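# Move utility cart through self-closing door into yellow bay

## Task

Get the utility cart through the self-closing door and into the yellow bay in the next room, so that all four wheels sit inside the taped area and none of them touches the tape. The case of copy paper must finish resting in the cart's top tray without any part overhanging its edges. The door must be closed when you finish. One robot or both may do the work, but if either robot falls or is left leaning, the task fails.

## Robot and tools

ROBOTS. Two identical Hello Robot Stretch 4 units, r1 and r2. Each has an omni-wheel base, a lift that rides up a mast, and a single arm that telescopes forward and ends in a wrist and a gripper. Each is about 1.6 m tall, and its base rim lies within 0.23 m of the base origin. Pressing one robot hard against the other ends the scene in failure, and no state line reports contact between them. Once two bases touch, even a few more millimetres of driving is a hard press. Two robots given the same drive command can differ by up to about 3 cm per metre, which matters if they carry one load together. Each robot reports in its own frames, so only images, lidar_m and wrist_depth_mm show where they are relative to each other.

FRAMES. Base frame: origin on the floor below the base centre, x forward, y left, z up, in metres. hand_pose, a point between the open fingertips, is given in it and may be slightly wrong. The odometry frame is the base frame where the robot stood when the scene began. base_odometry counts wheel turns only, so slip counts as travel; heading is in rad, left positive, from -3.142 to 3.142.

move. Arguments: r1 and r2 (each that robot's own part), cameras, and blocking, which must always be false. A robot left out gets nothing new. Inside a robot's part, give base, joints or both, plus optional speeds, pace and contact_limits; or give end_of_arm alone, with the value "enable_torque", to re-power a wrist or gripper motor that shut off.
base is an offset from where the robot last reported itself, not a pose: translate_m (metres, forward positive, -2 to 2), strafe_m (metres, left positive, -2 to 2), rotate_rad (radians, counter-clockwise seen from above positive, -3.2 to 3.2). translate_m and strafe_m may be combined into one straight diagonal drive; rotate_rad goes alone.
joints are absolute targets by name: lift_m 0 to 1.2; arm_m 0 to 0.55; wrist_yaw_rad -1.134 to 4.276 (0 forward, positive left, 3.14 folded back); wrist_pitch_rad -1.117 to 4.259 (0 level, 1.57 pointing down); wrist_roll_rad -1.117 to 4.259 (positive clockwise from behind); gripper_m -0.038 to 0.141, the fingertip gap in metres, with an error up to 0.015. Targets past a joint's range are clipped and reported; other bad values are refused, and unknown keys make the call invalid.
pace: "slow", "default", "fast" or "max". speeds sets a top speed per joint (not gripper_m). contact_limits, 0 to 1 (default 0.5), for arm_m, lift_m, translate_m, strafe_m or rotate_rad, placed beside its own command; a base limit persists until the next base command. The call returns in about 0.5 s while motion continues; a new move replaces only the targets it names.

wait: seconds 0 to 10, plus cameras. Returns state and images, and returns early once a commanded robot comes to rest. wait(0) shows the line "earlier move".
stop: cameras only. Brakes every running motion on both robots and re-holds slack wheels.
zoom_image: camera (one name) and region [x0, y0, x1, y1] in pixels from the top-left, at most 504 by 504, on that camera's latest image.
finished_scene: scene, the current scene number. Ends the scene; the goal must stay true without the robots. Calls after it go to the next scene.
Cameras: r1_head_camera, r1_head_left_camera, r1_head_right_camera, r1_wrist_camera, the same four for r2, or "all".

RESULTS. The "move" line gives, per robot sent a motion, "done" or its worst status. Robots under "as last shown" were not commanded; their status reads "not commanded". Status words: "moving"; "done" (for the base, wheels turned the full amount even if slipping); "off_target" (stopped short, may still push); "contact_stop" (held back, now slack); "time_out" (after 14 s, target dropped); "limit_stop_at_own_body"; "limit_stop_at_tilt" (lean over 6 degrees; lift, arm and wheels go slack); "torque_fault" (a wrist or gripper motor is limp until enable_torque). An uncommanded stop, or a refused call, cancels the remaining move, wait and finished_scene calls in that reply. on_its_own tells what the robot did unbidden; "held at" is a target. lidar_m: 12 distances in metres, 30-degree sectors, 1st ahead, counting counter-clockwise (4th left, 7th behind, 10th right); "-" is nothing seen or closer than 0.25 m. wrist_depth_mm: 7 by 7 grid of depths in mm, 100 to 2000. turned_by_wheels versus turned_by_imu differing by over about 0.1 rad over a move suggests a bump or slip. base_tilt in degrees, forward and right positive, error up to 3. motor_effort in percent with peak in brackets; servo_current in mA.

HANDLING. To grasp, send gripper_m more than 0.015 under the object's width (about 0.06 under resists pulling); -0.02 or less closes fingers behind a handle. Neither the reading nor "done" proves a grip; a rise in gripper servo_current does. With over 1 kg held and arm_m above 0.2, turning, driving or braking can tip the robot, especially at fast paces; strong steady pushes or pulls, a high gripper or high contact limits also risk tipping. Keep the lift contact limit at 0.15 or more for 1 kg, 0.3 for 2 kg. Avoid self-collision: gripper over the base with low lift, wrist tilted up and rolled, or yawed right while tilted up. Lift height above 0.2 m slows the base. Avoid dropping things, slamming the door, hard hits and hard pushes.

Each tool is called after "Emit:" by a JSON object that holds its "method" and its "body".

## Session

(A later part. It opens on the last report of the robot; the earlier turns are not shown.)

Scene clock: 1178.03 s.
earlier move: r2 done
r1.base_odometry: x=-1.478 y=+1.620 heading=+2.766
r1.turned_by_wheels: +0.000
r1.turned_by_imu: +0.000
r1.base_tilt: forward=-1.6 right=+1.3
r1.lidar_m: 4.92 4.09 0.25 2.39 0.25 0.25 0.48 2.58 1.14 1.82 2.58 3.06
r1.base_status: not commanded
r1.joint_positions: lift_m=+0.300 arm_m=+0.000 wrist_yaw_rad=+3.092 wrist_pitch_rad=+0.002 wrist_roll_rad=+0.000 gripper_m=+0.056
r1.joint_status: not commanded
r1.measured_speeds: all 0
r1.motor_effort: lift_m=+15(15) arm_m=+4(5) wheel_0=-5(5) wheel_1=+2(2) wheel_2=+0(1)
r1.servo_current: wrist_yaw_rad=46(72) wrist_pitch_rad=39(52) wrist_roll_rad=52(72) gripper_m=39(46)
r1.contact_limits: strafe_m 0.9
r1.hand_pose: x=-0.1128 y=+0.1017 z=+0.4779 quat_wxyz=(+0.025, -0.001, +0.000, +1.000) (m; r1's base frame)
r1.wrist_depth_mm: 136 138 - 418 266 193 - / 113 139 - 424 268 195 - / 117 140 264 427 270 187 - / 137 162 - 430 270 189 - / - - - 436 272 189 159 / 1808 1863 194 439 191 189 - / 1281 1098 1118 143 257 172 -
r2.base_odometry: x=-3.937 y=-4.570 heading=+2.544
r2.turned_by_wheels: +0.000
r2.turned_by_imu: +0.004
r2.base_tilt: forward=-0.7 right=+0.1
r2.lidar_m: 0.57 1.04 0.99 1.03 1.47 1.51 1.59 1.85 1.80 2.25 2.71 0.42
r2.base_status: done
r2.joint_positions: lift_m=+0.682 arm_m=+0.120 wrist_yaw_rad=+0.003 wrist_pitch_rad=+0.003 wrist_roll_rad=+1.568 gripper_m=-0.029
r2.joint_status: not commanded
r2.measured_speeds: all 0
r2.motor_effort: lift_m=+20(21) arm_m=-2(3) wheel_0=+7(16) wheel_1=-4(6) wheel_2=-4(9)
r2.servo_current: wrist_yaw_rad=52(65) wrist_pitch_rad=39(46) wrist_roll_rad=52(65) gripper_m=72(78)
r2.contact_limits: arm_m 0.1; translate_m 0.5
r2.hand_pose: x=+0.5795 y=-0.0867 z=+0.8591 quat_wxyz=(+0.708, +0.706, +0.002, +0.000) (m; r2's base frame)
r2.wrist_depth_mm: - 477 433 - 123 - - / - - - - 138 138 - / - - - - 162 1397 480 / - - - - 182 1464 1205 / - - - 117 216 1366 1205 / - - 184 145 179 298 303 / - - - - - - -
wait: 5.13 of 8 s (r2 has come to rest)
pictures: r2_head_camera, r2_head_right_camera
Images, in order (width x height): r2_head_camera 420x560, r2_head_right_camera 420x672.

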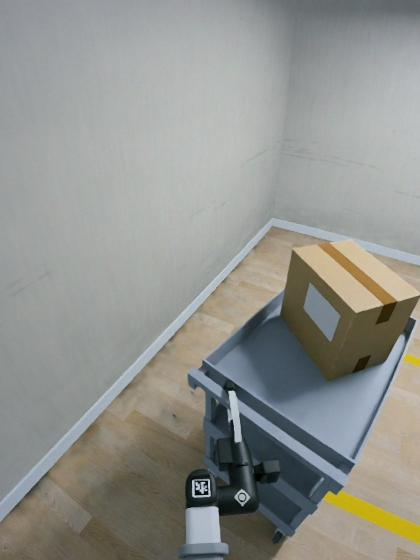

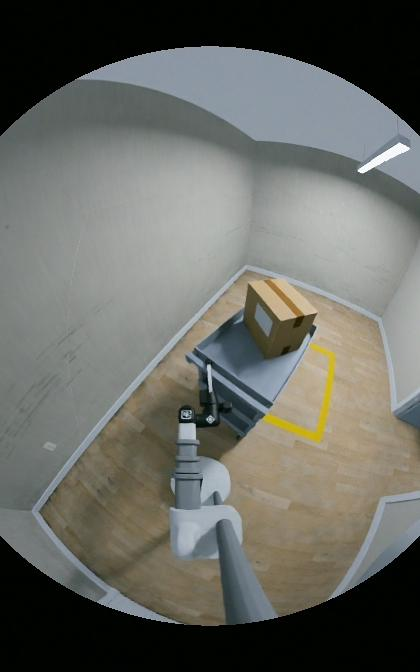

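Emit:
{"method": "move", "body": {"r2": {"base":{"translate_m":0.12,"strafe_m":0.2},"pace":"slow","contact_limits":{"translate_m":0.6}}, "blocking": false, "cameras": []}}

Emit:
{"method": "wait", "body": {"seconds": 8, "cameras": []}}

Emit:
{"method": "move", "body": {"r2": {"base":{"translate_m":0.17,"strafe_m":-0.2},"pace":"slow","contact_limits":{"translate_m":0.5}}, "blocking": false, "cameras": []}}

Emit:
{"method": "wait", "body": {"seconds": 8, "cameras": ["r2_head_right_camera","r2_head_left_camera"]}}

Emit:
{"method": "zoom_image", "body": {"camera": "r2_head_right_camera", "region": [180, 270, 380, 470]}}

Scene clock: 1186.67 s.
move: r2 moving
r1: as last shown
r1.lidar_m: 4.92 4.09 0.25 2.39 0.26 0.25 0.46 2.63 1.12 1.85 2.59 3.07
r1.motor_effort: lift_m=+15(15) arm_m=+4(5) wheel_0=-4(5) wheel_1=+2(2) wheel_2=+0(1)
r1.servo_current: wrist_yaw_rad=39(59) wrist_pitch_rad=46(46) wrist_roll_rad=46(72) gripper_m=39(52)
r1.contact_limits: strafe_m 0.9
r1.wrist_depth_mm: 136 138 - 421 268 193 - / 113 139 - 427 268 195 - / 117 140 265 430 268 186 - / 137 162 - 430 272 189 - / - - - 436 272 189 159 / 1708 1756 194 439 191 189 - / 1255 1118 1118 143 257 173 -
r2.base_odometry: x=-3.948 y=-4.575 heading=+2.544
r2.turned_by_wheels: -0.001
r2.turned_by_imu: +0.000
r2.base_tilt: forward=-0.7 right=+0.1
r2.lidar_m: 0.54 1.00 0.96 1.03 1.49 1.49 1.61 1.88 1.81 2.28 0.41 0.38
r2.base_status: translate_m moving; strafe_m moving
r2.joint_positions: lift_m=+0.682 arm_m=+0.120 wrist_yaw_rad=+0.001 wrist_pitch_rad=+0.003 wrist_roll_rad=+1.568 gripper_m=-0.029
r2.joint_status: not commanded
r2.measured_speeds: translate_m=+0.025 strafe_m=+0.040 rotate_rad=-0.002 lift_m=+0.000 arm_m=+0.000 wrist_yaw_rad=-0.021 wrist_pitch_rad=+0.000 wrist_roll_rad=+0.000
r2.motor_effort: lift_m=+20(20) arm_m=-3(4) wheel_0=-5(7) wheel_1=+7(10) wheel_2=-9(9)
r2.servo_current: wrist_yaw_rad=33(59) wrist_pitch_rad=39(46) wrist_roll_rad=46(52) gripper_m=78(78)
r2.contact_limits: arm_m 0.1; translate_m 0.6
r2.hand_pose: x=+0.5794 y=-0.0872 z=+0.8591 quat_wxyz=(+0.708, +0.706, +0.001, -0.001) (m; r2's base frame)
r2.wrist_depth_mm: - 449 433 - 123 - - / - - - - 141 - - / - - - - 160 525 484 / - - - - 185 1499 1205 / - - - 121 218 1366 1182 / - - 182 143 179 297 301 / - - - - - - -
pictures: none
No camera images: "cameras" was empty.

Scene clock: 1189.80 s.
earlier move: r2 done
r1.base_odometry: x=-1.478 y=+1.620 heading=+2.766
r1.turned_by_wheels: +0.000
r1.turned_by_imu: +0.000
r1.base_tilt: forward=-1.6 right=+1.3
r1.lidar_m: 4.93 4.13 0.25 2.42 0.25 0.25 0.46 2.69 1.12 1.87 2.60 3.05
r1.base_status: not commanded
r1.joint_positions: lift_m=+0.300 arm_m=+0.000 wrist_yaw_rad=+3.092 wrist_pitch_rad=+0.002 wrist_roll_rad=+0.000 gripper_m=+0.056
r1.joint_status: not commanded
r1.measured_speeds: all 0
r1.motor_effort: lift_m=+15(15) arm_m=+4(5) wheel_0=-4(5) wheel_1=+2(3) wheel_2=+0(1)
r1.servo_current: wrist_yaw_rad=39(65) wrist_pitch_rad=46(52) wrist_roll_rad=46(78) gripper_m=39(52)
r1.contact_limits: strafe_m 0.9
r1.hand_pose: x=-0.1128 y=+0.1017 z=+0.4779 quat_wxyz=(+0.025, -0.001, +0.000, +1.000) (m; r1's base frame)
r1.wrist_depth_mm: 136 138 - 424 266 193 - / 113 139 - 427 268 194 - / 117 139 264 427 271 187 - / 137 161 - 433 270 188 - / - - - 436 272 189 160 / 1708 1756 193 442 191 189 - / 1281 1098 1118 143 258 173 -
r2.base_odometry: x=-4.148 y=-4.668 heading=+2.543
r2.turned_by_wheels: +0.000
r2.turned_by_imu: -0.002
r2.base_tilt: forward=-0.6 right=+0.0
r2.lidar_m: 0.55 0.80 0.75 0.80 1.14 1.51 1.55 2.08 2.02 2.45 0.38 0.32
r2.base_status: done
r2.joint_positions: lift_m=+0.682 arm_m=+0.120 wrist_yaw_rad=-0.007 wrist_pitch_rad=+0.003 wrist_roll_rad=+1.568 gripper_m=-0.029
r2.joint_status: not commanded
r2.measured_speeds: all 0
r2.motor_effort: lift_m=+20(20) arm_m=-3(4) wheel_0=-7(15) wheel_1=+1(10) wheel_2=-8(13)
r2.servo_current: wrist_yaw_rad=52(65) wrist_pitch_rad=39(52) wrist_roll_rad=46(59) gripper_m=65(78)
r2.contact_limits: arm_m 0.1; translate_m 0.6
r2.hand_pose: x=+0.5786 y=-0.0895 z=+0.8591 quat_wxyz=(+0.708, +0.706, -0.001, -0.004) (m; r2's base frame)
r2.wrist_depth_mm: - - - - - - - / - - - - - - - / - - - - - - 421 / - - - - - - 1160 / - - - - - 300 304 / - - - - 159 - - / - - - - - - -
wait: 3.13 of 8 s (r2 has come to rest)
pictures: none
No camera images: "cameras" was empty.

Scene clock: 1190.30 s.
move: r2 moving
r1: as last shown
r1.base_tilt: forward=-1.6 right=+1.2
r1.lidar_m: 4.94 4.09 0.25 2.40 0.25 0.25 0.49 2.71 1.13 1.87 2.56 3.03
r1.motor_effort: lift_m=+15(15) arm_m=+4(4) wheel_0=-4(5) wheel_1=+2(2) wheel_2=+0(1)
r1.servo_current: wrist_yaw_rad=46(52) wrist_pitch_rad=46(46) wrist_roll_rad=65(65) gripper_m=39(46)
r1.contact_limits: strafe_m 0.9
r1.wrist_depth_mm: 136 138 - 421 266 193 - / 113 139 - 424 270 195 - / 117 140 265 430 270 186 - / 137 161 - 427 271 188 - / - - - 433 272 189 160 / 1808 1756 193 439 191 189 - / 1281 1098 1138 143 257 173 -
r2.base_odometry: x=-4.150 y=-4.656 heading=+2.543
r2.turned_by_wheels: +0.000
r2.turned_by_imu: +0.000
r2.base_tilt: forward=-0.7 right=+0.1
r2.lidar_m: 0.58 0.80 0.77 0.80 1.15 1.53 1.57 2.10 2.01 2.45 0.39 0.34
r2.base_status: translate_m moving; strafe_m moving
r2.joint_positions: lift_m=+0.682 arm_m=+0.120 wrist_yaw_rad=-0.007 wrist_pitch_rad=+0.003 wrist_roll_rad=+1.568 gripper_m=-0.029
r2.joint_status: not commanded
r2.measured_speeds: translate_m=+0.032 strafe_m=-0.038 rotate_rad=-0.001 lift_m=+0.000 arm_m=+0.000 wrist_yaw_rad=+0.002 wrist_pitch_rad=+0.000 wrist_roll_rad=+0.000
r2.motor_effort: lift_m=+20(20) arm_m=-4(4) wheel_0=+15(15) wheel_1=-6(7) wheel_2=-10(11)
r2.servo_current: wrist_yaw_rad=46(59) wrist_pitch_rad=46(46) wrist_roll_rad=46(65) gripper_m=72(72)
r2.contact_limits: arm_m 0.1; translate_m 0.5
r2.hand_pose: x=+0.5786 y=-0.0895 z=+0.8591 quat_wxyz=(+0.708, +0.706, -0.001, -0.004) (m; r2's base frame)
r2.wrist_depth_mm: - - - - - - - / - - - - - - - / - - - - - - - / - - - - - - 1138 / - - - - - 300 304 / - - - - 159 - - / - - - - - - -
pictures: none
No camera images: "cameras" was empty.

Scene clock: 1193.70 s.
earlier move: r2 done
r1.base_odometry: x=-1.478 y=+1.620 heading=+2.766
r1.turned_by_wheels: +0.000
r1.turned_by_imu: +0.000
r1.base_tilt: forward=-1.6 right=+1.3
r1.lidar_m: 4.94 4.12 0.25 2.38 0.25 0.25 0.45 2.82 1.14 1.82 2.60 3.05
r1.base_status: not commanded
r1.joint_positions: lift_m=+0.300 arm_m=+0.000 wrist_yaw_rad=+3.092 wrist_pitch_rad=+0.002 wrist_roll_rad=+0.000 gripper_m=+0.056
r1.joint_status: not commanded
r1.measured_speeds: all 0
r1.motor_effort: lift_m=+15(15) arm_m=+4(5) wheel_0=-4(5) wheel_1=+2(2) wheel_2=+0(1)
r1.servo_current: wrist_yaw_rad=59(72) wrist_pitch_rad=46(52) wrist_roll_rad=52(72) gripper_m=46(46)
r1.contact_limits: strafe_m 0.9
r1.hand_pose: x=-0.1128 y=+0.1017 z=+0.4779 quat_wxyz=(+0.025, -0.001, +0.000, +1.000) (m; r1's base frame)
r1.wrist_depth_mm: 137 138 - 424 266 193 - / 113 139 - 424 267 195 - / 117 139 265 433 270 187 - / 137 161 - 433 272 189 - / - - - 433 273 188 160 / 1756 1756 193 445 191 189 - / 1229 1138 1118 143 256 173 -
r2.base_odometry: x=-4.176 y=-4.407 heading=+2.543
r2.turned_by_wheels: +0.000
r2.turned_by_imu: +0.002
r2.base_tilt: forward=-0.7 right=+0.0
r2.lidar_m: 0.57 0.86 0.81 0.91 1.25 1.77 1.86 2.02 1.95 2.24 0.46 0.41
r2.base_status: done
r2.joint_positions: lift_m=+0.682 arm_m=+0.120 wrist_yaw_rad=+0.007 wrist_pitch_rad=+0.003 wrist_roll_rad=+1.568 gripper_m=-0.029
r2.joint_status: not commanded
r2.measured_speeds: all 0
r2.motor_effort: lift_m=+20(20) arm_m=-3(4) wheel_0=+7(17) wheel_1=-4(7) wheel_2=-5(12)
r2.servo_current: wrist_yaw_rad=46(65) wrist_pitch_rad=39(46) wrist_roll_rad=52(65) gripper_m=72(78)
r2.contact_limits: arm_m 0.1; translate_m 0.5
r2.hand_pose: x=+0.5799 y=-0.0854 z=+0.8591 quat_wxyz=(+0.708, +0.706, +0.004, +0.001) (m; r2's base frame)
r2.wrist_depth_mm: - 436 418 - 131 - - / - - 530 - 145 - - / - - - - 164 1430 508 / - - - 104 187 1397 1118 / - - - 121 218 - 1060 / - - 183 151 179 294 294 / - - - - - - -
wait: 3.40 of 8 s (r2 has come to rest)
pictures: r2_head_left_camera, r2_head_right_camera
Images, in order (width x height): r2_head_left_camera 420x672, r2_head_right_camera 420x672.

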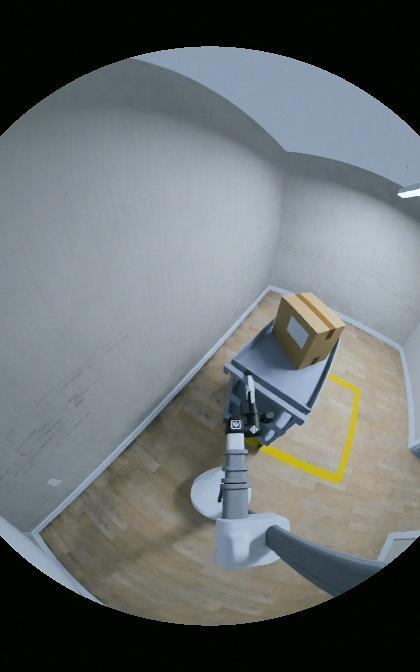

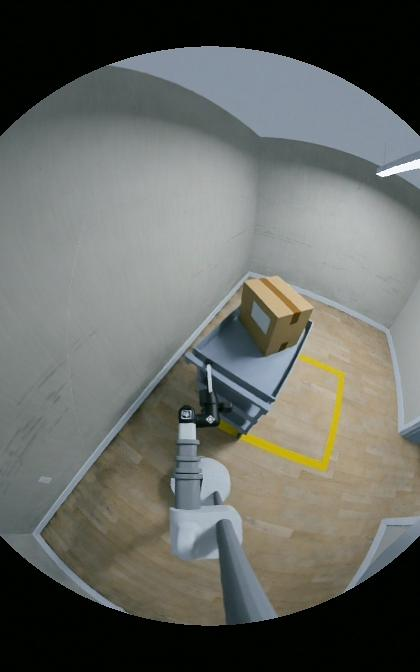

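Scaled by 2.520 from the camera's 420x672 image, which has a finer 600x960 frame.

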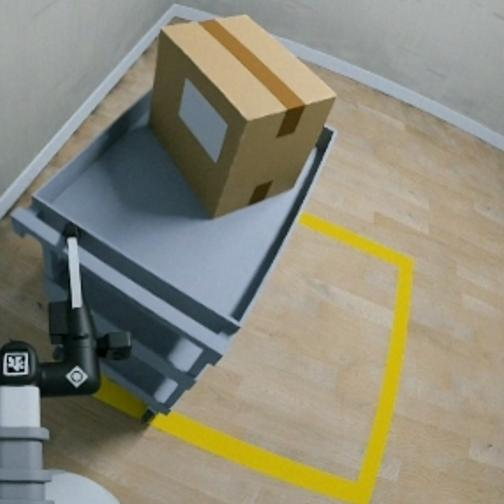

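Emit:
{"method": "move", "body": {"blocking": false, "cameras": ["r2_head_right_camera","r2_head_camera"]}}

Emit:
{"method": "zoom_image", "body": {"camera": "r2_head_right_camera", "region": [180, 270, 380, 470]}}

Scene clock: 1209.17 s.
r1.base_odometry: x=-1.478 y=+1.620 heading=+2.766
r1.turned_by_wheels: +0.000
r1.turned_by_imu: +0.000
r1.base_tilt: forward=-1.6 right=+1.2
r1.lidar_m: 4.90 4.09 0.25 2.40 0.25 0.25 0.47 2.83 1.13 1.83 2.59 3.08
r1.base_status: not commanded
r1.joint_positions: lift_m=+0.300 arm_m=+0.000 wrist_yaw_rad=+3.092 wrist_pitch_rad=+0.002 wrist_roll_rad=+0.000 gripper_m=+0.056
r1.joint_status: not commanded
r1.measured_speeds: all 0
r1.motor_effort: lift_m=+15(15) arm_m=+4(5) wheel_0=-4(5) wheel_1=+2(2) wheel_2=+0(1)
r1.servo_current: wrist_yaw_rad=46(72) wrist_pitch_rad=46(52) wrist_roll_rad=65(72) gripper_m=39(46)
r1.contact_limits: strafe_m 0.9
r1.hand_pose: x=-0.1128 y=+0.1017 z=+0.4779 quat_wxyz=(+0.025, -0.001, +0.000, +1.000) (m; r1's base frame)
r1.wrist_depth_mm: 136 138 - 424 266 193 - / 113 139 - 424 268 195 - / 117 139 265 427 270 187 - / 137 162 - 433 271 189 - / - - - 433 272 189 159 / 1756 1756 194 442 191 189 - / 1281 1118 1118 142 258 173 -
r2.base_odometry: x=-4.176 y=-4.407 heading=+2.543
r2.turned_by_wheels: +0.000
r2.turned_by_imu: +0.000
r2.base_tilt: forward=-0.7 right=+0.0
r2.lidar_m: 0.54 0.88 0.83 0.89 1.29 1.74 1.86 2.03 1.96 2.25 0.48 0.41
r2.base_status: done
r2.joint_positions: lift_m=+0.682 arm_m=+0.120 wrist_yaw_rad=+0.007 wrist_pitch_rad=+0.003 wrist_roll_rad=+1.568 gripper_m=-0.029
r2.joint_status: not commanded
r2.measured_speeds: all 0
r2.motor_effort: lift_m=+20(20) arm_m=-3(4) wheel_0=+7(17) wheel_1=-3(7) wheel_2=-5(12)
r2.servo_current: wrist_yaw_rad=52(65) wrist_pitch_rad=39(46) wrist_roll_rad=39(65) gripper_m=72(78)
r2.contact_limits: arm_m 0.1; translate_m 0.5
r2.hand_pose: x=+0.5799 y=-0.0854 z=+0.8591 quat_wxyz=(+0.708, +0.706, +0.004, +0.001) (m; r2's base frame)
r2.wrist_depth_mm: - 439 424 - 131 - - / - - 535 - 146 - - / - - - - 164 1430 508 / - - - 104 187 1397 1118 / - - - 121 217 - 1078 / - - 184 151 178 294 294 / - - - - - - -
pictures: r2_head_camera, r2_head_right_camera
Images, in order (width x height): r2_head_camera 420x560, r2_head_right_camera 420x672.

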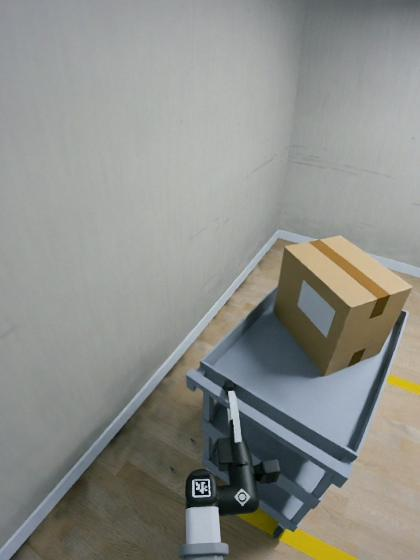

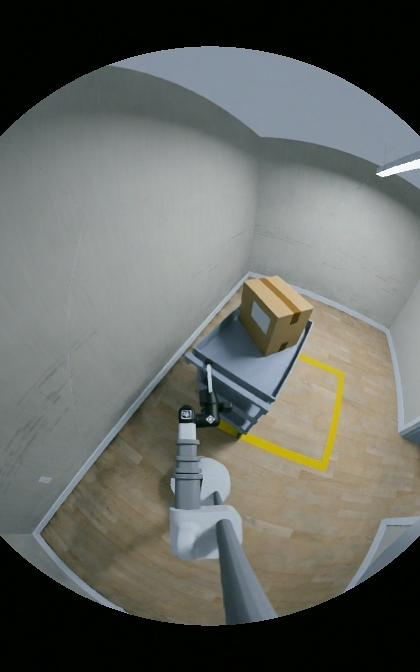

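Scaled by 2.520 from the camera's 420x672 image, which has a finer 600x960 frame.

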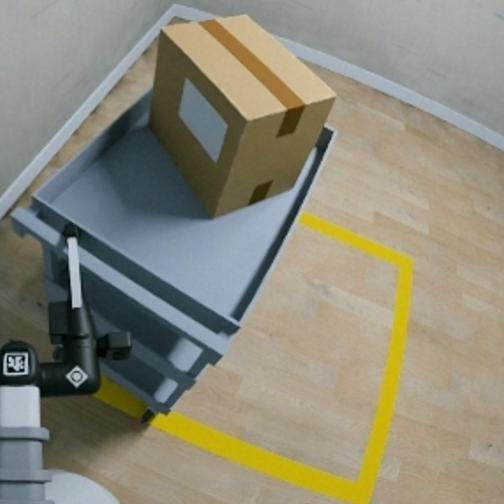

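Emit:
{"method": "move", "body": {"r2": {"base":{"strafe_m":0.3,"translate_m":0.1},"pace":"slow","contact_limits":{"translate_m":0.6}}, "blocking": false, "cameras": []}}

Emit:
{"method": "wait", "body": {"seconds": 8, "cameras": ["r2_head_right_camera"]}}

Emit:
{"method": "zoom_image", "body": {"camera": "r2_head_right_camera", "region": [180, 270, 380, 470]}}

Scene clock: 1220.13 s.
move: r2 moving
r1: as last shown
r1.base_tilt: forward=-1.6 right=+1.3
r1.lidar_m: 4.93 4.09 0.25 2.39 0.25 0.25 0.45 2.82 1.14 1.84 2.58 3.06
r1.servo_current: wrist_yaw_rad=39(65) wrist_pitch_rad=39(46) wrist_roll_rad=52(59) gripper_m=39(46)
r1.contact_limits: strafe_m 0.9
r1.wrist_depth_mm: 136 138 - 421 266 194 - / 113 139 - 421 268 195 - / 117 139 264 430 270 187 - / 137 162 - 427 272 188 - / - - - 433 273 189 160 / 1756 1808 194 439 190 189 - / 1255 1118 1098 143 258 173 -
r2.base_odometry: x=-4.186 y=-4.414 heading=+2.542
r2.turned_by_wheels: -0.001
r2.turned_by_imu: +0.000
r2.base_tilt: forward=-0.7 right=+0.1
r2.lidar_m: 0.55 0.87 0.82 0.88 1.23 1.77 1.85 2.03 1.96 2.28 0.43 0.44
r2.base_status: translate_m moving; strafe_m moving
r2.joint_positions: lift_m=+0.682 arm_m=+0.120 wrist_yaw_rad=+0.001 wrist_pitch_rad=+0.003 wrist_roll_rad=+1.568 gripper_m=-0.029
r2.joint_status: not commanded
r2.measured_speeds: translate_m=+0.016 strafe_m=+0.045 rotate_rad=-0.001 lift_m=+0.000 arm_m=+0.000 wrist_yaw_rad=-0.021 wrist_pitch_rad=+0.000 wrist_roll_rad=+0.000
r2.motor_effort: lift_m=+20(20) arm_m=-3(4) wheel_0=-7(10) wheel_1=+7(9) wheel_2=-7(8)
r2.servo_current: wrist_yaw_rad=52(65) wrist_pitch_rad=46(46) wrist_roll_rad=46(59) gripper_m=65(72)
r2.contact_limits: arm_m 0.1; translate_m 0.6
r2.hand_pose: x=+0.5794 y=-0.0871 z=+0.8591 quat_wxyz=(+0.708, +0.706, +0.002, -0.001) (m; r2's base frame)
r2.wrist_depth_mm: - 433 421 - 135 - - / - - 521 - 149 - - / - - - - 167 1397 496 / - - - 106 190 1366 462 / - - - 125 220 - 1078 / - - 183 148 179 298 298 / - - - - - - -
pictures: none
No camera images: "cameras" was empty.

Scene clock: 1224.07 s.
earlier move: r2 done
r1.base_odometry: x=-1.478 y=+1.620 heading=+2.766
r1.turned_by_wheels: +0.000
r1.turned_by_imu: +0.000
r1.base_tilt: forward=-1.6 right=+1.3
r1.lidar_m: 4.93 4.08 0.25 2.41 0.25 0.25 0.48 3.03 1.12 1.84 2.58 3.05
r1.base_status: not commanded
r1.joint_positions: lift_m=+0.300 arm_m=+0.000 wrist_yaw_rad=+3.092 wrist_pitch_rad=+0.002 wrist_roll_rad=+0.000 gripper_m=+0.056
r1.joint_status: not commanded
r1.measured_speeds: all 0
r1.motor_effort: lift_m=+15(15) arm_m=+4(5) wheel_0=-4(5) wheel_1=+2(3) wheel_2=+0(1)
r1.servo_current: wrist_yaw_rad=46(72) wrist_pitch_rad=33(52) wrist_roll_rad=46(72) gripper_m=46(52)
r1.contact_limits: strafe_m 0.9
r1.hand_pose: x=-0.1128 y=+0.1017 z=+0.4779 quat_wxyz=(+0.025, -0.001, +0.000, +1.000) (m; r1's base frame)
r1.wrist_depth_mm: 136 138 - 421 266 193 - / 113 139 - 424 268 195 - / 117 139 265 430 271 187 - / 137 162 - 430 272 188 - / - - - 436 272 188 160 / 1756 1708 193 439 190 189 - / 1255 1118 1118 143 258 173 -
r2.base_odometry: x=-4.428 y=-4.598 heading=+2.542
r2.turned_by_wheels: +0.000
r2.turned_by_imu: -0.001
r2.base_tilt: forward=-0.7 right=+0.1
r2.lidar_m: 0.54 0.57 0.50 0.57 0.83 1.71 1.77 2.35 2.25 2.55 0.36 0.37
r2.base_status: done
r2.joint_positions: lift_m=+0.682 arm_m=+0.120 wrist_yaw_rad=-0.007 wrist_pitch_rad=+0.003 wrist_roll_rad=+1.568 gripper_m=-0.029
r2.joint_status: not commanded
r2.measured_speeds: all 0
r2.motor_effort: lift_m=+20(20) arm_m=-4(4) wheel_0=-5(19) wheel_1=+3(9) wheel_2=-7(12)
r2.servo_current: wrist_yaw_rad=59(72) wrist_pitch_rad=39(52) wrist_roll_rad=52(59) gripper_m=72(78)
r2.contact_limits: arm_m 0.1; translate_m 0.6
r2.hand_pose: x=+0.5786 y=-0.0896 z=+0.8591 quat_wxyz=(+0.708, +0.706, -0.001, -0.004) (m; r2's base frame)
r2.wrist_depth_mm: - - - - - 111 - / - - - - - - - / - - - - - - 439 / - - - - 183 - - / - - - - 231 301 - / - - 181 133 178 296 - / - - - - - - -
wait: 3.93 of 8 s (r2 has come to rest)
pictures: r2_head_right_camera
Images, in order (width x height): r2_head_right_camera 420x672.

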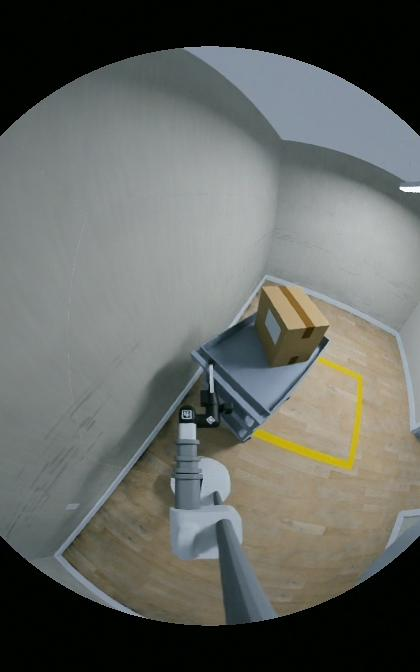

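Scaled by 2.520 from the camera's 420x672 image, which has a finer 600x960 frame.

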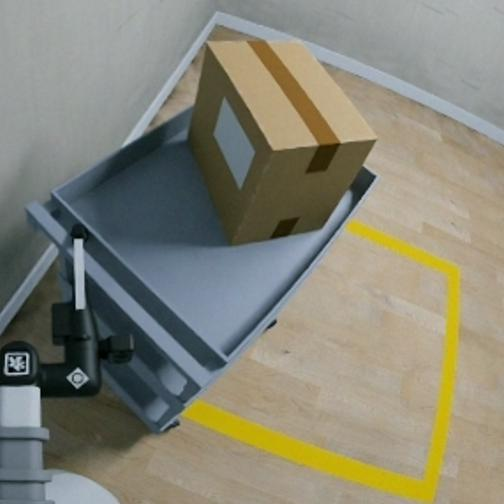

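Emit:
{"method": "move", "body": {"r2": {"base":{"strafe_m":-0.22,"translate_m":0.25},"pace":"slow","contact_limits":{"translate_m":0.6}}, "blocking": false, "cameras": []}}

Emit:
{"method": "wait", "body": {"seconds": 8, "cameras": ["r2_head_right_camera"]}}

Emit:
{"method": "zoom_image", "body": {"camera": "r2_head_right_camera", "region": [180, 270, 380, 470]}}

Scene clock: 1229.73 s.
move: r2 moving
r1: as last shown
r1.lidar_m: 4.92 4.10 0.25 2.40 0.25 0.25 0.46 3.02 1.14 1.84 2.61 3.07
r1.motor_effort: lift_m=+15(15) arm_m=+4(4) wheel_0=-4(5) wheel_1=+2(2) wheel_2=-1(1)
r1.servo_current: wrist_yaw_rad=39(65) wrist_pitch_rad=33(46) wrist_roll_rad=59(59) gripper_m=46(46)
r1.contact_limits: strafe_m 0.9
r1.wrist_depth_mm: 136 138 - 424 266 193 - / 113 139 - 424 270 195 - / 117 139 265 430 268 187 - / 137 161 - 427 272 188 - / - - - 436 271 189 160 / 1756 1808 193 436 191 189 - / 1229 1118 1138 143 256 173 -
r2.base_odometry: x=-4.431 y=-4.586 heading=+2.542
r2.turned_by_wheels: +0.000
r2.turned_by_imu: +0.001
r2.base_tilt: forward=-0.7 right=+0.0
r2.lidar_m: 0.54 0.53 0.52 0.58 0.82 1.72 1.77 2.33 2.24 2.56 0.39 0.34
r2.base_status: translate_m moving; strafe_m moving
r2.joint_positions: lift_m=+0.682 arm_m=+0.120 wrist_yaw_rad=-0.003 wrist_pitch_rad=+0.003 wrist_roll_rad=+1.568 gripper_m=-0.029
r2.joint_status: not commanded
r2.measured_speeds: translate_m=+0.038 strafe_m=-0.035 rotate_rad=+0.003 lift_m=+0.000 arm_m=+0.000 wrist_yaw_rad=+0.021 wrist_pitch_rad=+0.000 wrist_roll_rad=+0.000
r2.motor_effort: lift_m=+20(20) arm_m=-3(4) wheel_0=+15(15) wheel_1=-6(7) wheel_2=-10(13)
r2.servo_current: wrist_yaw_rad=46(59) wrist_pitch_rad=46(46) wrist_roll_rad=39(59) gripper_m=65(78)
r2.contact_limits: arm_m 0.1; translate_m 0.6
r2.hand_pose: x=+0.5790 y=-0.0884 z=+0.8591 quat_wxyz=(+0.708, +0.706, +0.000, -0.002) (m; r2's base frame)
r2.wrist_depth_mm: - - - - - - - / - - - - - - - / - - - - - - 427 / - - - - - - - / - - - - - 300 - / - - 180 120 177 301 - / - - - - - - -
pictures: none
No camera images: "cameras" was empty.

Scene clock: 1233.80 s.
earlier move: r2 done
r1.base_odometry: x=-1.478 y=+1.620 heading=+2.766
r1.turned_by_wheels: +0.000
r1.turned_by_imu: +0.000
r1.base_tilt: forward=-1.6 right=+1.3
r1.lidar_m: 4.92 4.10 0.25 2.43 0.25 0.25 0.45 3.05 1.14 1.82 2.61 3.05
r1.base_status: not commanded
r1.joint_positions: lift_m=+0.300 arm_m=+0.000 wrist_yaw_rad=+3.092 wrist_pitch_rad=+0.002 wrist_roll_rad=+0.000 gripper_m=+0.056
r1.joint_status: not commanded
r1.measured_speeds: all 0
r1.motor_effort: lift_m=+15(15) arm_m=+4(5) wheel_0=-4(5) wheel_1=+2(2) wheel_2=-1(1)
r1.servo_current: wrist_yaw_rad=46(65) wrist_pitch_rad=39(52) wrist_roll_rad=59(65) gripper_m=39(52)
r1.contact_limits: strafe_m 0.9
r1.hand_pose: x=-0.1128 y=+0.1017 z=+0.4779 quat_wxyz=(+0.025, -0.001, +0.000, +1.000) (m; r1's base frame)
r1.wrist_depth_mm: 136 138 - 421 268 193 - / 113 139 - 427 270 195 - / 117 139 265 430 268 187 - / 137 161 - 433 272 188 - / - - - 436 272 189 160 / 1756 1756 193 439 190 189 - / 1255 1078 1098 143 257 172 -
r2.base_odometry: x=-4.510 y=-4.276 heading=+2.542
r2.turned_by_wheels: +0.000
r2.turned_by_imu: +0.003
r2.base_tilt: forward=-0.7 right=+0.0
r2.lidar_m: 0.57 0.60 0.57 0.62 0.89 2.02 2.12 2.31 2.20 2.37 0.46 0.36
r2.base_status: done
r2.joint_positions: lift_m=+0.682 arm_m=+0.120 wrist_yaw_rad=+0.006 wrist_pitch_rad=+0.003 wrist_roll_rad=+1.568 gripper_m=-0.029
r2.joint_status: not commanded
r2.measured_speeds: all 0
r2.motor_effort: lift_m=+20(20) arm_m=-3(4) wheel_0=+8(19) wheel_1=-4(7) wheel_2=-4(13)
r2.servo_current: wrist_yaw_rad=46(65) wrist_pitch_rad=39(52) wrist_roll_rad=33(59) gripper_m=65(78)
r2.contact_limits: arm_m 0.1; translate_m 0.6
r2.hand_pose: x=+0.5798 y=-0.0857 z=+0.8591 quat_wxyz=(+0.708, +0.706, +0.003, +0.001) (m; r2's base frame)
r2.wrist_depth_mm: - - - - - 111 - / - - - - - 124 - / - - - - 144 - 449 / - - - - 179 - - / - - - - 223 - - / - - 182 128 179 297 296 / - - - - - - -
wait: 4.07 of 8 s (r2 has come to rest)
pictures: r2_head_right_camera
Images, in order (width x height): r2_head_right_camera 420x672.

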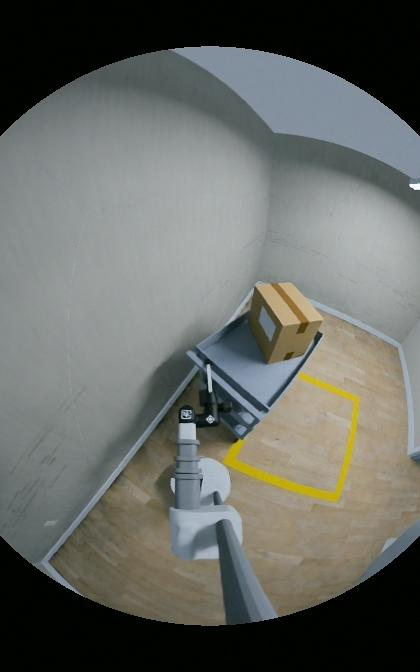

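Scaled by 2.520 from the camera's 420x672 image, which has a finer 600x960 frame.

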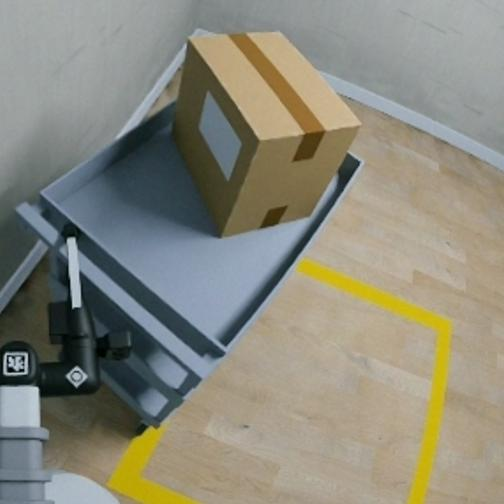

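Emit:
{"method": "move", "body": {"r2": {"base":{"strafe_m":-0.5},"pace":"slow","contact_limits":{"strafe_m":0.6}}, "blocking": false, "cameras": []}}

Emit:
{"method": "wait", "body": {"seconds": 8, "cameras": ["r2_head_right_camera"]}}

Emit:
{"method": "zoom_image", "body": {"camera": "r2_head_right_camera", "region": [180, 270, 380, 470]}}

Scene clock: 1256.77 s.
move: r2 moving
r1: as last shown
r1.lidar_m: 4.93 4.10 0.25 2.40 0.25 0.25 0.44 3.06 1.14 1.82 2.60 3.06
r1.motor_effort: lift_m=+15(15) arm_m=+4(5) wheel_0=-4(5) wheel_1=+2(2) wheel_2=+0(1)
r1.servo_current: wrist_yaw_rad=46(65) wrist_pitch_rad=39(46) wrist_roll_rad=46(59) gripper_m=39(46)
r1.contact_limits: strafe_m 0.9
r1.wrist_depth_mm: 136 138 - 424 266 194 - / 113 139 - 421 268 195 - / 117 139 264 430 271 187 - / 137 162 - 433 271 187 - / - - - 433 272 189 159 / 1756 1756 194 439 190 189 - / 1229 1098 1118 143 258 173 -
r2.base_odometry: x=-4.502 y=-4.264 heading=+2.543
r2.turned_by_wheels: +0.001
r2.turned_by_imu: +0.001
r2.base_tilt: forward=-0.7 right=+0.1
r2.lidar_m: 0.55 0.58 0.59 0.63 0.88 2.02 2.14 2.25 2.21 2.37 0.45 0.37
r2.base_status: strafe_m moving
r2.joint_positions: lift_m=+0.682 arm_m=+0.120 wrist_yaw_rad=+0.006 wrist_pitch_rad=+0.003 wrist_roll_rad=+1.568 gripper_m=-0.029
r2.joint_status: not commanded
r2.measured_speeds: translate_m=+0.000 strafe_m=-0.056 rotate_rad=+0.000 lift_m=+0.000 arm_m=+0.000 wrist_yaw_rad=+0.000 wrist_pitch_rad=+0.000 wrist_roll_rad=+0.000
r2.motor_effort: lift_m=+20(20) arm_m=-3(4) wheel_0=+14(15) wheel_1=-5(7) wheel_2=+0(4)
r2.servo_current: wrist_yaw_rad=59(59) wrist_pitch_rad=33(46) wrist_roll_rad=46(52) gripper_m=59(72)
r2.contact_limits: arm_m 0.1; strafe_m 0.6
r2.hand_pose: x=+0.5798 y=-0.0857 z=+0.8591 quat_wxyz=(+0.708, +0.706, +0.003, +0.001) (m; r2's base frame)
r2.wrist_depth_mm: - 512 - - - 112 - / - - - - - - - / - - - - 145 - 459 / - - - - 179 - - / - - - - 213 - - / - - 182 129 180 297 297 / - - - - - - -
pictures: none
No camera images: "cameras" was empty.

Scene clock: 1262.40 s.
earlier move: r2 done
r1.base_odometry: x=-1.478 y=+1.620 heading=+2.766
r1.turned_by_wheels: +0.000
r1.turned_by_imu: +0.000
r1.base_tilt: forward=-1.5 right=+1.3
r1.lidar_m: 4.94 4.12 0.25 2.38 0.25 0.25 0.46 2.59 1.14 1.85 2.60 3.04
r1.base_status: not commanded
r1.joint_positions: lift_m=+0.300 arm_m=+0.000 wrist_yaw_rad=+3.092 wrist_pitch_rad=+0.002 wrist_roll_rad=+0.000 gripper_m=+0.056
r1.joint_status: not commanded
r1.measured_speeds: all 0
r1.motor_effort: lift_m=+15(15) arm_m=+4(5) wheel_0=-4(5) wheel_1=+2(3) wheel_2=+0(1)
r1.servo_current: wrist_yaw_rad=33(65) wrist_pitch_rad=33(52) wrist_roll_rad=39(72) gripper_m=39(46)
r1.contact_limits: strafe_m 0.9
r1.hand_pose: x=-0.1128 y=+0.1017 z=+0.4779 quat_wxyz=(+0.025, -0.001, +0.000, +1.000) (m; r1's base frame)
r1.wrist_depth_mm: 136 138 - 424 266 193 - / 113 138 - 418 267 196 - / 117 139 265 430 271 187 - / 137 162 - 433 271 189 - / - - - 436 273 188 160 / 1756 1756 193 433 191 189 - / 1255 1118 1118 143 257 173 -
r2.base_odometry: x=-4.228 y=-3.863 heading=+2.542
r2.turned_by_wheels: +0.000
r2.turned_by_imu: +0.002
r2.base_tilt: forward=-0.6 right=+0.1
r2.lidar_m: 0.51 1.04 1.00 1.05 1.51 2.28 2.40 1.85 1.95 1.86 2.53 0.53
r2.base_status: done
r2.joint_positions: lift_m=+0.682 arm_m=+0.120 wrist_yaw_rad=+0.006 wrist_pitch_rad=+0.003 wrist_roll_rad=+1.568 gripper_m=-0.029
r2.joint_status: not commanded
r2.measured_speeds: all 0
r2.motor_effort: lift_m=+20(20) arm_m=-3(4) wheel_0=+6(18) wheel_1=-3(7) wheel_2=+0(4)
r2.servo_current: wrist_yaw_rad=46(65) wrist_pitch_rad=39(52) wrist_roll_rad=52(59) gripper_m=72(78)
r2.contact_limits: arm_m 0.1; strafe_m 0.6
r2.hand_pose: x=+0.5798 y=-0.0856 z=+0.8591 quat_wxyz=(+0.708, +0.706, +0.003, +0.001) (m; r2's base frame)
r2.wrist_depth_mm: - 477 469 151 208 - - / - 449 439 155 213 778 - / - - 492 158 217 - - / - - 559 162 224 - - / - - 621 167 229 - - / - - 183 172 180 - 484 / - - - - 241 - 278
wait: 5.63 of 8 s (r2 has come to rest)
pictures: r2_head_right_camera
Images, in order (width x height): r2_head_right_camera 420x672.

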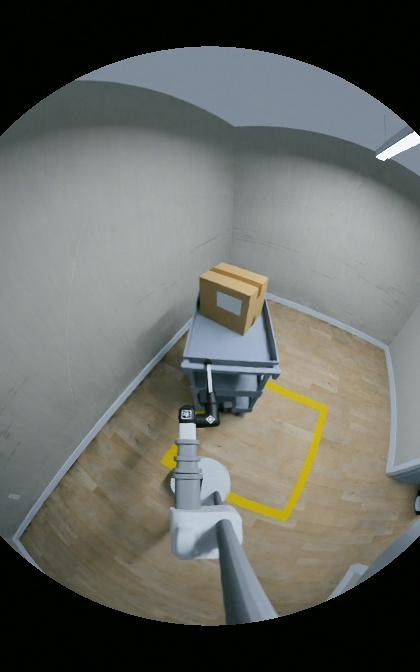

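Scaled by 2.520 from the camera's 420x672 image, which has a finer 600x960 frame.

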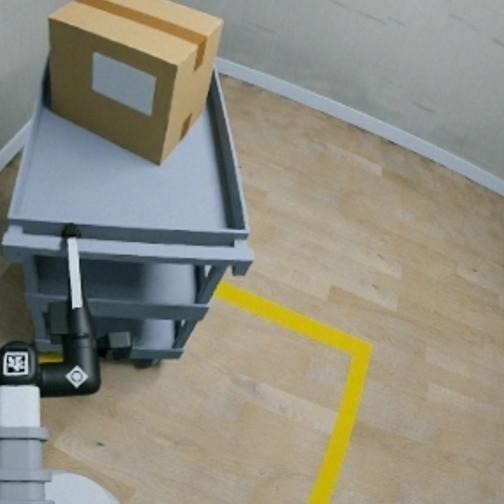

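Emit:
{"method": "move", "body": {"r2": {"base":{"translate_m":-0.65},"pace":"slow","contact_limits":{"translate_m":0.6}}, "blocking": false, "cameras": []}}

Emit:
{"method": "wait", "body": {"seconds": 10, "cameras": ["r2_head_right_camera"]}}

Emit:
{"method": "zoom_image", "body": {"camera": "r2_head_right_camera", "region": [180, 270, 380, 470]}}

Scene clock: 1267.37 s.
move: r2 moving
r1: as last shown
r1.base_tilt: forward=-1.6 right=+1.3
r1.lidar_m: 4.91 4.09 0.25 2.40 0.25 0.25 0.45 2.61 1.14 1.85 2.60 3.06
r1.motor_effort: lift_m=+15(15) arm_m=+4(4) wheel_0=-4(5) wheel_1=+2(2) wheel_2=+0(1)
r1.servo_current: wrist_yaw_rad=46(65) wrist_pitch_rad=39(52) wrist_roll_rad=46(65) gripper_m=39(46)
r1.contact_limits: strafe_m 0.9
r1.wrist_depth_mm: 136 138 - 421 267 193 - / 113 139 - 427 267 194 - / 117 139 266 427 268 187 - / 137 162 - 427 272 188 - / - - - 436 271 188 160 / 1708 1808 194 436 191 189 - / 1255 1118 1118 143 256 173 -
r2.base_odometry: x=-4.218 y=-3.870 heading=+2.542
r2.turned_by_wheels: +0.000
r2.turned_by_imu: +0.000
r2.base_tilt: forward=-0.6 right=+0.1
r2.lidar_m: 0.50 1.06 1.00 1.08 1.52 2.28 2.41 1.85 1.88 1.90 2.51 0.53
r2.base_status: translate_m moving
r2.joint_positions: lift_m=+0.682 arm_m=+0.120 wrist_yaw_rad=+0.006 wrist_pitch_rad=+0.003 wrist_roll_rad=+1.568 gripper_m=-0.029
r2.joint_status: not commanded
r2.measured_speeds: translate_m=-0.050 strafe_m=+0.000 rotate_rad=-0.004 lift_m=+0.000 arm_m=+0.000 wrist_yaw_rad=+0.000 wrist_pitch_rad=+0.000 wrist_roll_rad=+0.000
r2.motor_effort: lift_m=+20(20) arm_m=-3(4) wheel_0=-5(6) wheel_1=-7(7) wheel_2=+12(12)
r2.servo_current: wrist_yaw_rad=52(65) wrist_pitch_rad=39(46) wrist_roll_rad=46(59) gripper_m=78(78)
r2.contact_limits: arm_m 0.1; translate_m 0.6
r2.hand_pose: x=+0.5798 y=-0.0856 z=+0.8591 quat_wxyz=(+0.708, +0.706, +0.003, +0.001) (m; r2's base frame)
r2.wrist_depth_mm: - 492 517 154 209 - - / - 452 439 157 214 759 - / - - 496 160 220 - - / - - 559 164 224 - - / - - 615 168 229 - - / - - 182 172 179 - 484 / - - - - 241 - 277
pictures: none
No camera images: "cameras" was empty.

Scene clock: 1274.67 s.
earlier move: r2 done
r1.base_odometry: x=-1.478 y=+1.620 heading=+2.766
r1.turned_by_wheels: +0.000
r1.turned_by_imu: +0.000
r1.base_tilt: forward=-1.6 right=+1.3
r1.lidar_m: 4.93 4.13 0.25 2.40 0.25 0.25 0.46 2.39 1.14 1.83 2.57 3.03
r1.base_status: not commanded
r1.joint_positions: lift_m=+0.300 arm_m=+0.000 wrist_yaw_rad=+3.092 wrist_pitch_rad=+0.002 wrist_roll_rad=+0.000 gripper_m=+0.056
r1.joint_status: not commanded
r1.measured_speeds: all 0
r1.motor_effort: lift_m=+15(15) arm_m=+4(5) wheel_0=-4(5) wheel_1=+2(3) wheel_2=+0(1)
r1.servo_current: wrist_yaw_rad=39(72) wrist_pitch_rad=46(52) wrist_roll_rad=46(78) gripper_m=39(52)
r1.contact_limits: strafe_m 0.9
r1.hand_pose: x=-0.1128 y=+0.1017 z=+0.4779 quat_wxyz=(+0.025, -0.001, +0.000, +1.000) (m; r1's base frame)
r1.wrist_depth_mm: 136 138 - 421 267 193 - / 113 139 - 424 270 195 - / 117 140 264 430 270 187 - / 137 162 - 430 272 188 - / - - - 433 273 189 159 / 1756 1756 194 436 190 188 - / 1255 1098 1098 142 257 172 -
r2.base_odometry: x=-3.692 y=-4.230 heading=+2.542
r2.turned_by_wheels: -0.001
r2.turned_by_imu: -0.002
r2.base_tilt: forward=-0.7 right=+0.1
r2.lidar_m: 0.53 1.41 1.35 1.42 1.80 1.70 1.82 1.49 1.43 1.83 2.14 0.52
r2.base_status: done
r2.joint_positions: lift_m=+0.682 arm_m=+0.120 wrist_yaw_rad=-0.001 wrist_pitch_rad=+0.003 wrist_roll_rad=+1.568 gripper_m=-0.029
r2.joint_status: not commanded
r2.measured_speeds: all 0
r2.motor_effort: lift_m=+20(21) arm_m=-4(4) wheel_0=-7(15) wheel_1=-5(9) wheel_2=+3(13)
r2.servo_current: wrist_yaw_rad=46(65) wrist_pitch_rad=39(46) wrist_roll_rad=46(65) gripper_m=65(78)
r2.contact_limits: arm_m 0.1; translate_m 0.6
r2.hand_pose: x=+0.5792 y=-0.0878 z=+0.8591 quat_wxyz=(+0.708, +0.706, +0.001, -0.002) (m; r2's base frame)
r2.wrist_depth_mm: - - - 167 224 715 - / - - 455 167 226 809 - / - - 484 169 229 - - / - - 530 170 229 - - / - - 597 172 232 - - / - - 182 173 171 1537 484 / - - - - - - 1205
wait: 7.30 of 10 s (r2 has come to rest)
pictures: r2_head_right_camera
Images, in order (width x height): r2_head_right_camera 420x672.

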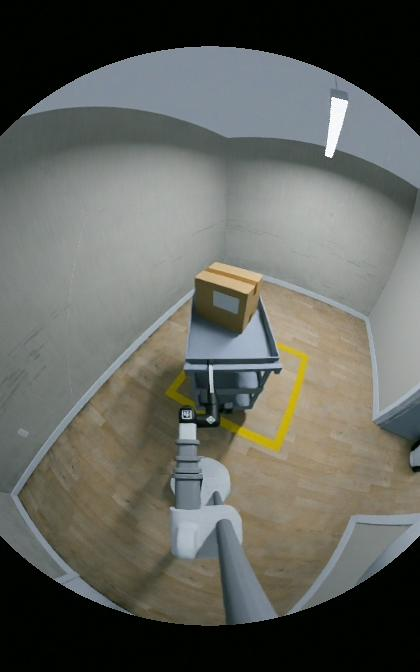

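Scaled by 2.520 from the camera's 420x672 image, which has a finer 600x960 frame.

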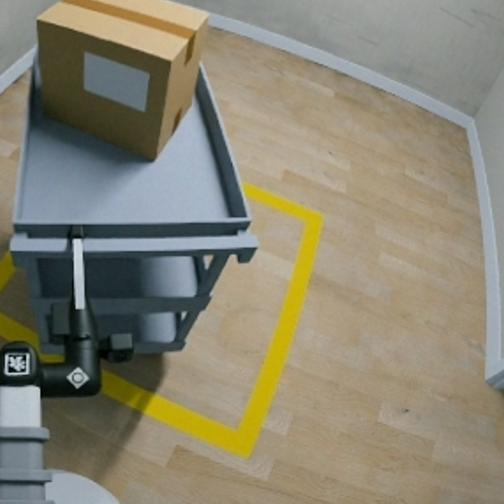

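Emit:
{"method": "move", "body": {"blocking": false, "cameras": ["r2_head_camera","r2_head_left_camera","r2_head_right_camera"]}}

Emit:
{"method": "zoom_image", "body": {"camera": "r2_head_right_camera", "region": [150, 330, 320, 460]}}

Scene clock: 1282.37 s.
r1.base_odometry: x=-1.478 y=+1.620 heading=+2.766
r1.turned_by_wheels: +0.000
r1.turned_by_imu: +0.000
r1.base_tilt: forward=-1.6 right=+1.3
r1.lidar_m: 4.93 4.12 0.25 2.41 0.26 0.25 0.47 2.39 1.13 1.85 2.61 3.05
r1.base_status: not commanded
r1.joint_positions: lift_m=+0.300 arm_m=+0.000 wrist_yaw_rad=+3.092 wrist_pitch_rad=+0.002 wrist_roll_rad=+0.000 gripper_m=+0.056
r1.joint_status: not commanded
r1.measured_speeds: all 0
r1.motor_effort: lift_m=+15(15) arm_m=+4(5) wheel_0=-5(5) wheel_1=+2(3) wheel_2=+0(1)
r1.servo_current: wrist_yaw_rad=59(72) wrist_pitch_rad=39(52) wrist_roll_rad=59(78) gripper_m=39(52)
r1.contact_limits: strafe_m 0.9
r1.hand_pose: x=-0.1128 y=+0.1017 z=+0.4779 quat_wxyz=(+0.025, -0.001, +0.000, +1.000) (m; r1's base frame)
r1.wrist_depth_mm: 136 138 - 427 267 193 - / 113 139 - 424 268 194 - / 117 139 265 430 270 187 - / 137 161 - 430 272 188 - / - - - 433 272 189 160 / 1756 1708 194 439 190 189 - / 1255 1118 1098 142 256 173 -
r2.base_odometry: x=-3.692 y=-4.230 heading=+2.542
r2.turned_by_wheels: +0.000
r2.turned_by_imu: +0.000
r2.base_tilt: forward=-0.7 right=+0.0
r2.lidar_m: 0.52 1.41 1.35 1.43 1.80 1.72 1.80 1.51 1.44 1.83 2.13 0.55
r2.base_status: done
r2.joint_positions: lift_m=+0.682 arm_m=+0.120 wrist_yaw_rad=-0.001 wrist_pitch_rad=+0.003 wrist_roll_rad=+1.568 gripper_m=-0.029
r2.joint_status: not commanded
r2.measured_speeds: all 0
r2.motor_effort: lift_m=+20(21) arm_m=-3(4) wheel_0=-8(15) wheel_1=-6(9) wheel_2=+3(13)
r2.servo_current: wrist_yaw_rad=39(65) wrist_pitch_rad=39(46) wrist_roll_rad=33(65) gripper_m=65(78)
r2.contact_limits: arm_m 0.1; translate_m 0.6
r2.hand_pose: x=+0.5792 y=-0.0878 z=+0.8591 quat_wxyz=(+0.708, +0.706, +0.001, -0.002) (m; r2's base frame)
r2.wrist_depth_mm: - - - 166 224 707 - / - - 459 167 227 820 - / - - 484 169 229 - - / - - 535 170 229 - - / - - 597 172 232 - - / - - 182 173 171 1537 484 / - - - - - - 1205
pictures: r2_head_camera, r2_head_left_camera, r2_head_right_camera
Images, in order (width x height): r2_head_camera 420x560, r2_head_left_camera 420x672, r2_head_right_camera 420x672.

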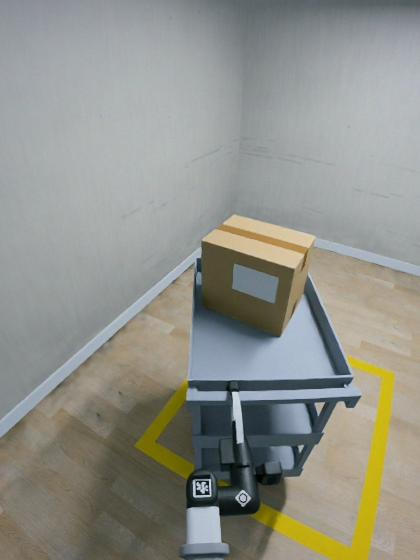

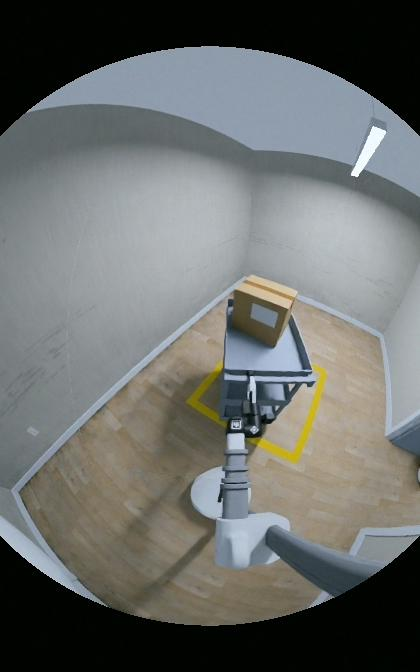

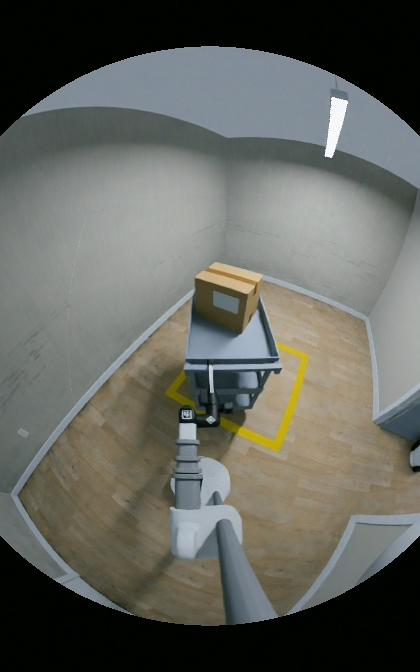

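Scaled by 2.965 from the camera's 420x672 image, which has a finer 600x960 frame.

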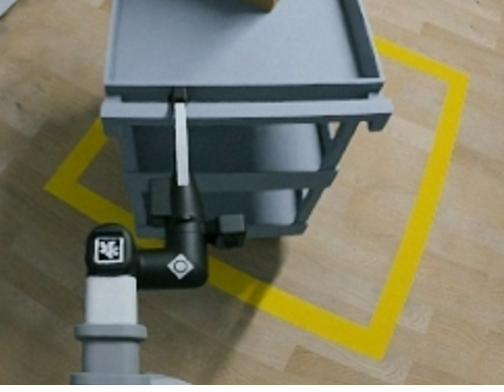

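Emit:
{"method": "move", "body": {"r2": {"base":{"strafe_m":0.5,"translate_m":0.12},"pace":"slow","contact_limits":{"translate_m":0.6}}, "blocking": false, "cameras": []}}

Emit:
{"method": "wait", "body": {"seconds": 10, "cameras": ["r2_head_right_camera"]}}

Emit:
{"method": "zoom_image", "body": {"camera": "r2_head_right_camera", "region": [160, 270, 360, 470]}}

Scene clock: 1294.23 s.
move: r2 moving
r1: as last shown
r1.lidar_m: 4.92 4.09 0.25 2.39 0.25 0.25 0.45 2.40 1.14 1.85 2.59 3.09
r1.motor_effort: lift_m=+15(15) arm_m=+4(5) wheel_0=-5(5) wheel_1=+2(2) wheel_2=-1(1)
r1.servo_current: wrist_yaw_rad=52(72) wrist_pitch_rad=46(46) wrist_roll_rad=39(59) gripper_m=46(46)
r1.contact_limits: strafe_m 0.9
r1.wrist_depth_mm: 136 138 - 421 266 193 - / 113 139 - 427 268 195 - / 117 139 265 430 271 187 - / 137 161 - 430 272 188 - / - - - 436 272 189 160 / 1756 1708 193 439 191 189 - / 1255 1098 1078 143 257 173 -
r2.base_odometry: x=-3.701 y=-4.239 heading=+2.540
r2.turned_by_wheels: -0.001
r2.turned_by_imu: -0.001
r2.base_tilt: forward=-0.7 right=+0.1
r2.lidar_m: 0.51 1.39 1.33 1.43 1.83 1.71 1.79 1.49 1.45 1.87 2.19 0.56
r2.base_status: translate_m moving; strafe_m moving
r2.joint_positions: lift_m=+0.682 arm_m=+0.120 wrist_yaw_rad=-0.003 wrist_pitch_rad=+0.003 wrist_roll_rad=+1.568 gripper_m=-0.029
r2.joint_status: not commanded
r2.measured_speeds: translate_m=+0.012 strafe_m=+0.049 rotate_rad=-0.001 lift_m=+0.000 arm_m=+0.000 wrist_yaw_rad=+0.000 wrist_pitch_rad=+0.000 wrist_roll_rad=+0.000
r2.motor_effort: lift_m=+20(20) arm_m=-4(4) wheel_0=-14(14) wheel_1=+7(8) wheel_2=-9(10)
r2.servo_current: wrist_yaw_rad=39(52) wrist_pitch_rad=46(46) wrist_roll_rad=52(52) gripper_m=65(72)
r2.contact_limits: arm_m 0.1; translate_m 0.6
r2.hand_pose: x=+0.5790 y=-0.0883 z=+0.8591 quat_wxyz=(+0.708, +0.706, +0.000, -0.002) (m; r2's base frame)
r2.wrist_depth_mm: - - - 165 224 723 - / - - 455 167 226 809 - / - - 488 169 229 - - / - - 539 170 229 - - / - - 580 171 232 - - / - - 182 173 171 1576 508 / - - - - - - 1138
pictures: none
No camera images: "cameras" was empty.

Scene clock: 1300.13 s.
earlier move: r2 done
r1.base_odometry: x=-1.478 y=+1.620 heading=+2.766
r1.turned_by_wheels: +0.000
r1.turned_by_imu: +0.000
r1.base_tilt: forward=-1.6 right=+1.3
r1.lidar_m: 4.92 4.08 0.25 2.39 0.25 0.25 0.48 2.64 1.11 1.85 2.59 3.06
r1.base_status: not commanded
r1.joint_positions: lift_m=+0.300 arm_m=+0.000 wrist_yaw_rad=+3.092 wrist_pitch_rad=+0.002 wrist_roll_rad=+0.000 gripper_m=+0.056
r1.joint_status: not commanded
r1.measured_speeds: all 0
r1.motor_effort: lift_m=+15(15) arm_m=+4(5) wheel_0=-4(5) wheel_1=+2(2) wheel_2=+0(1)
r1.servo_current: wrist_yaw_rad=65(72) wrist_pitch_rad=39(52) wrist_roll_rad=59(72) gripper_m=39(52)
r1.contact_limits: strafe_m 0.9
r1.hand_pose: x=-0.1128 y=+0.1017 z=+0.4779 quat_wxyz=(+0.025, -0.001, +0.000, +1.000) (m; r1's base frame)
r1.wrist_depth_mm: 136 138 - 424 267 193 - / 113 139 - 421 268 195 - / 117 139 265 427 270 187 - / 137 161 - 433 272 188 - / - - - 433 272 189 160 / 1708 1756 194 439 191 189 - / 1281 1118 1118 143 258 173 -
r2.base_odometry: x=-4.074 y=-4.574 heading=+2.541
r2.turned_by_wheels: +0.000
r2.turned_by_imu: +0.000
r2.base_tilt: forward=-0.7 right=+0.0
r2.lidar_m: 0.55 0.92 0.86 0.91 1.33 1.57 1.65 1.97 1.93 2.33 0.34 0.37
r2.base_status: done
r2.joint_positions: lift_m=+0.682 arm_m=+0.120 wrist_yaw_rad=-0.004 wrist_pitch_rad=+0.003 wrist_roll_rad=+1.568 gripper_m=-0.029
r2.joint_status: not commanded
r2.measured_speeds: all 0
r2.motor_effort: lift_m=+20(20) arm_m=-3(4) wheel_0=-7(15) wheel_1=+2(8) wheel_2=-7(12)
r2.servo_current: wrist_yaw_rad=46(65) wrist_pitch_rad=46(46) wrist_roll_rad=46(65) gripper_m=72(78)
r2.contact_limits: arm_m 0.1; translate_m 0.6
r2.hand_pose: x=+0.5789 y=-0.0886 z=+0.8591 quat_wxyz=(+0.708, +0.706, +0.000, -0.003) (m; r2's base frame)
r2.wrist_depth_mm: - - - - - - - / - - - - - 127 462 / - - - - - - 1118 / - - - - - 1397 1205 / - - - - 234 301 1118 / - - 182 134 178 300 960 / - - - - - - -
wait: 5.90 of 10 s (r2 has come to rest)
pictures: r2_head_right_camera
Images, in order (width x height): r2_head_right_camera 420x672.

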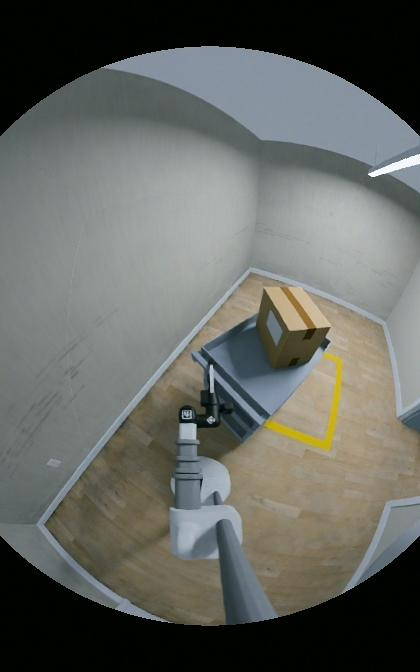

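Scaled by 2.520 from the camera's 420x672 image, which has a finer 600x960 frame.

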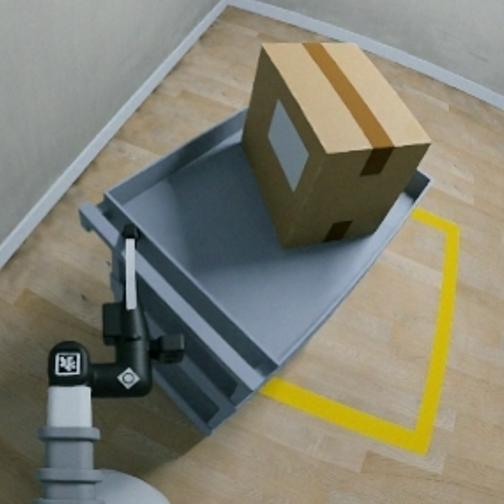

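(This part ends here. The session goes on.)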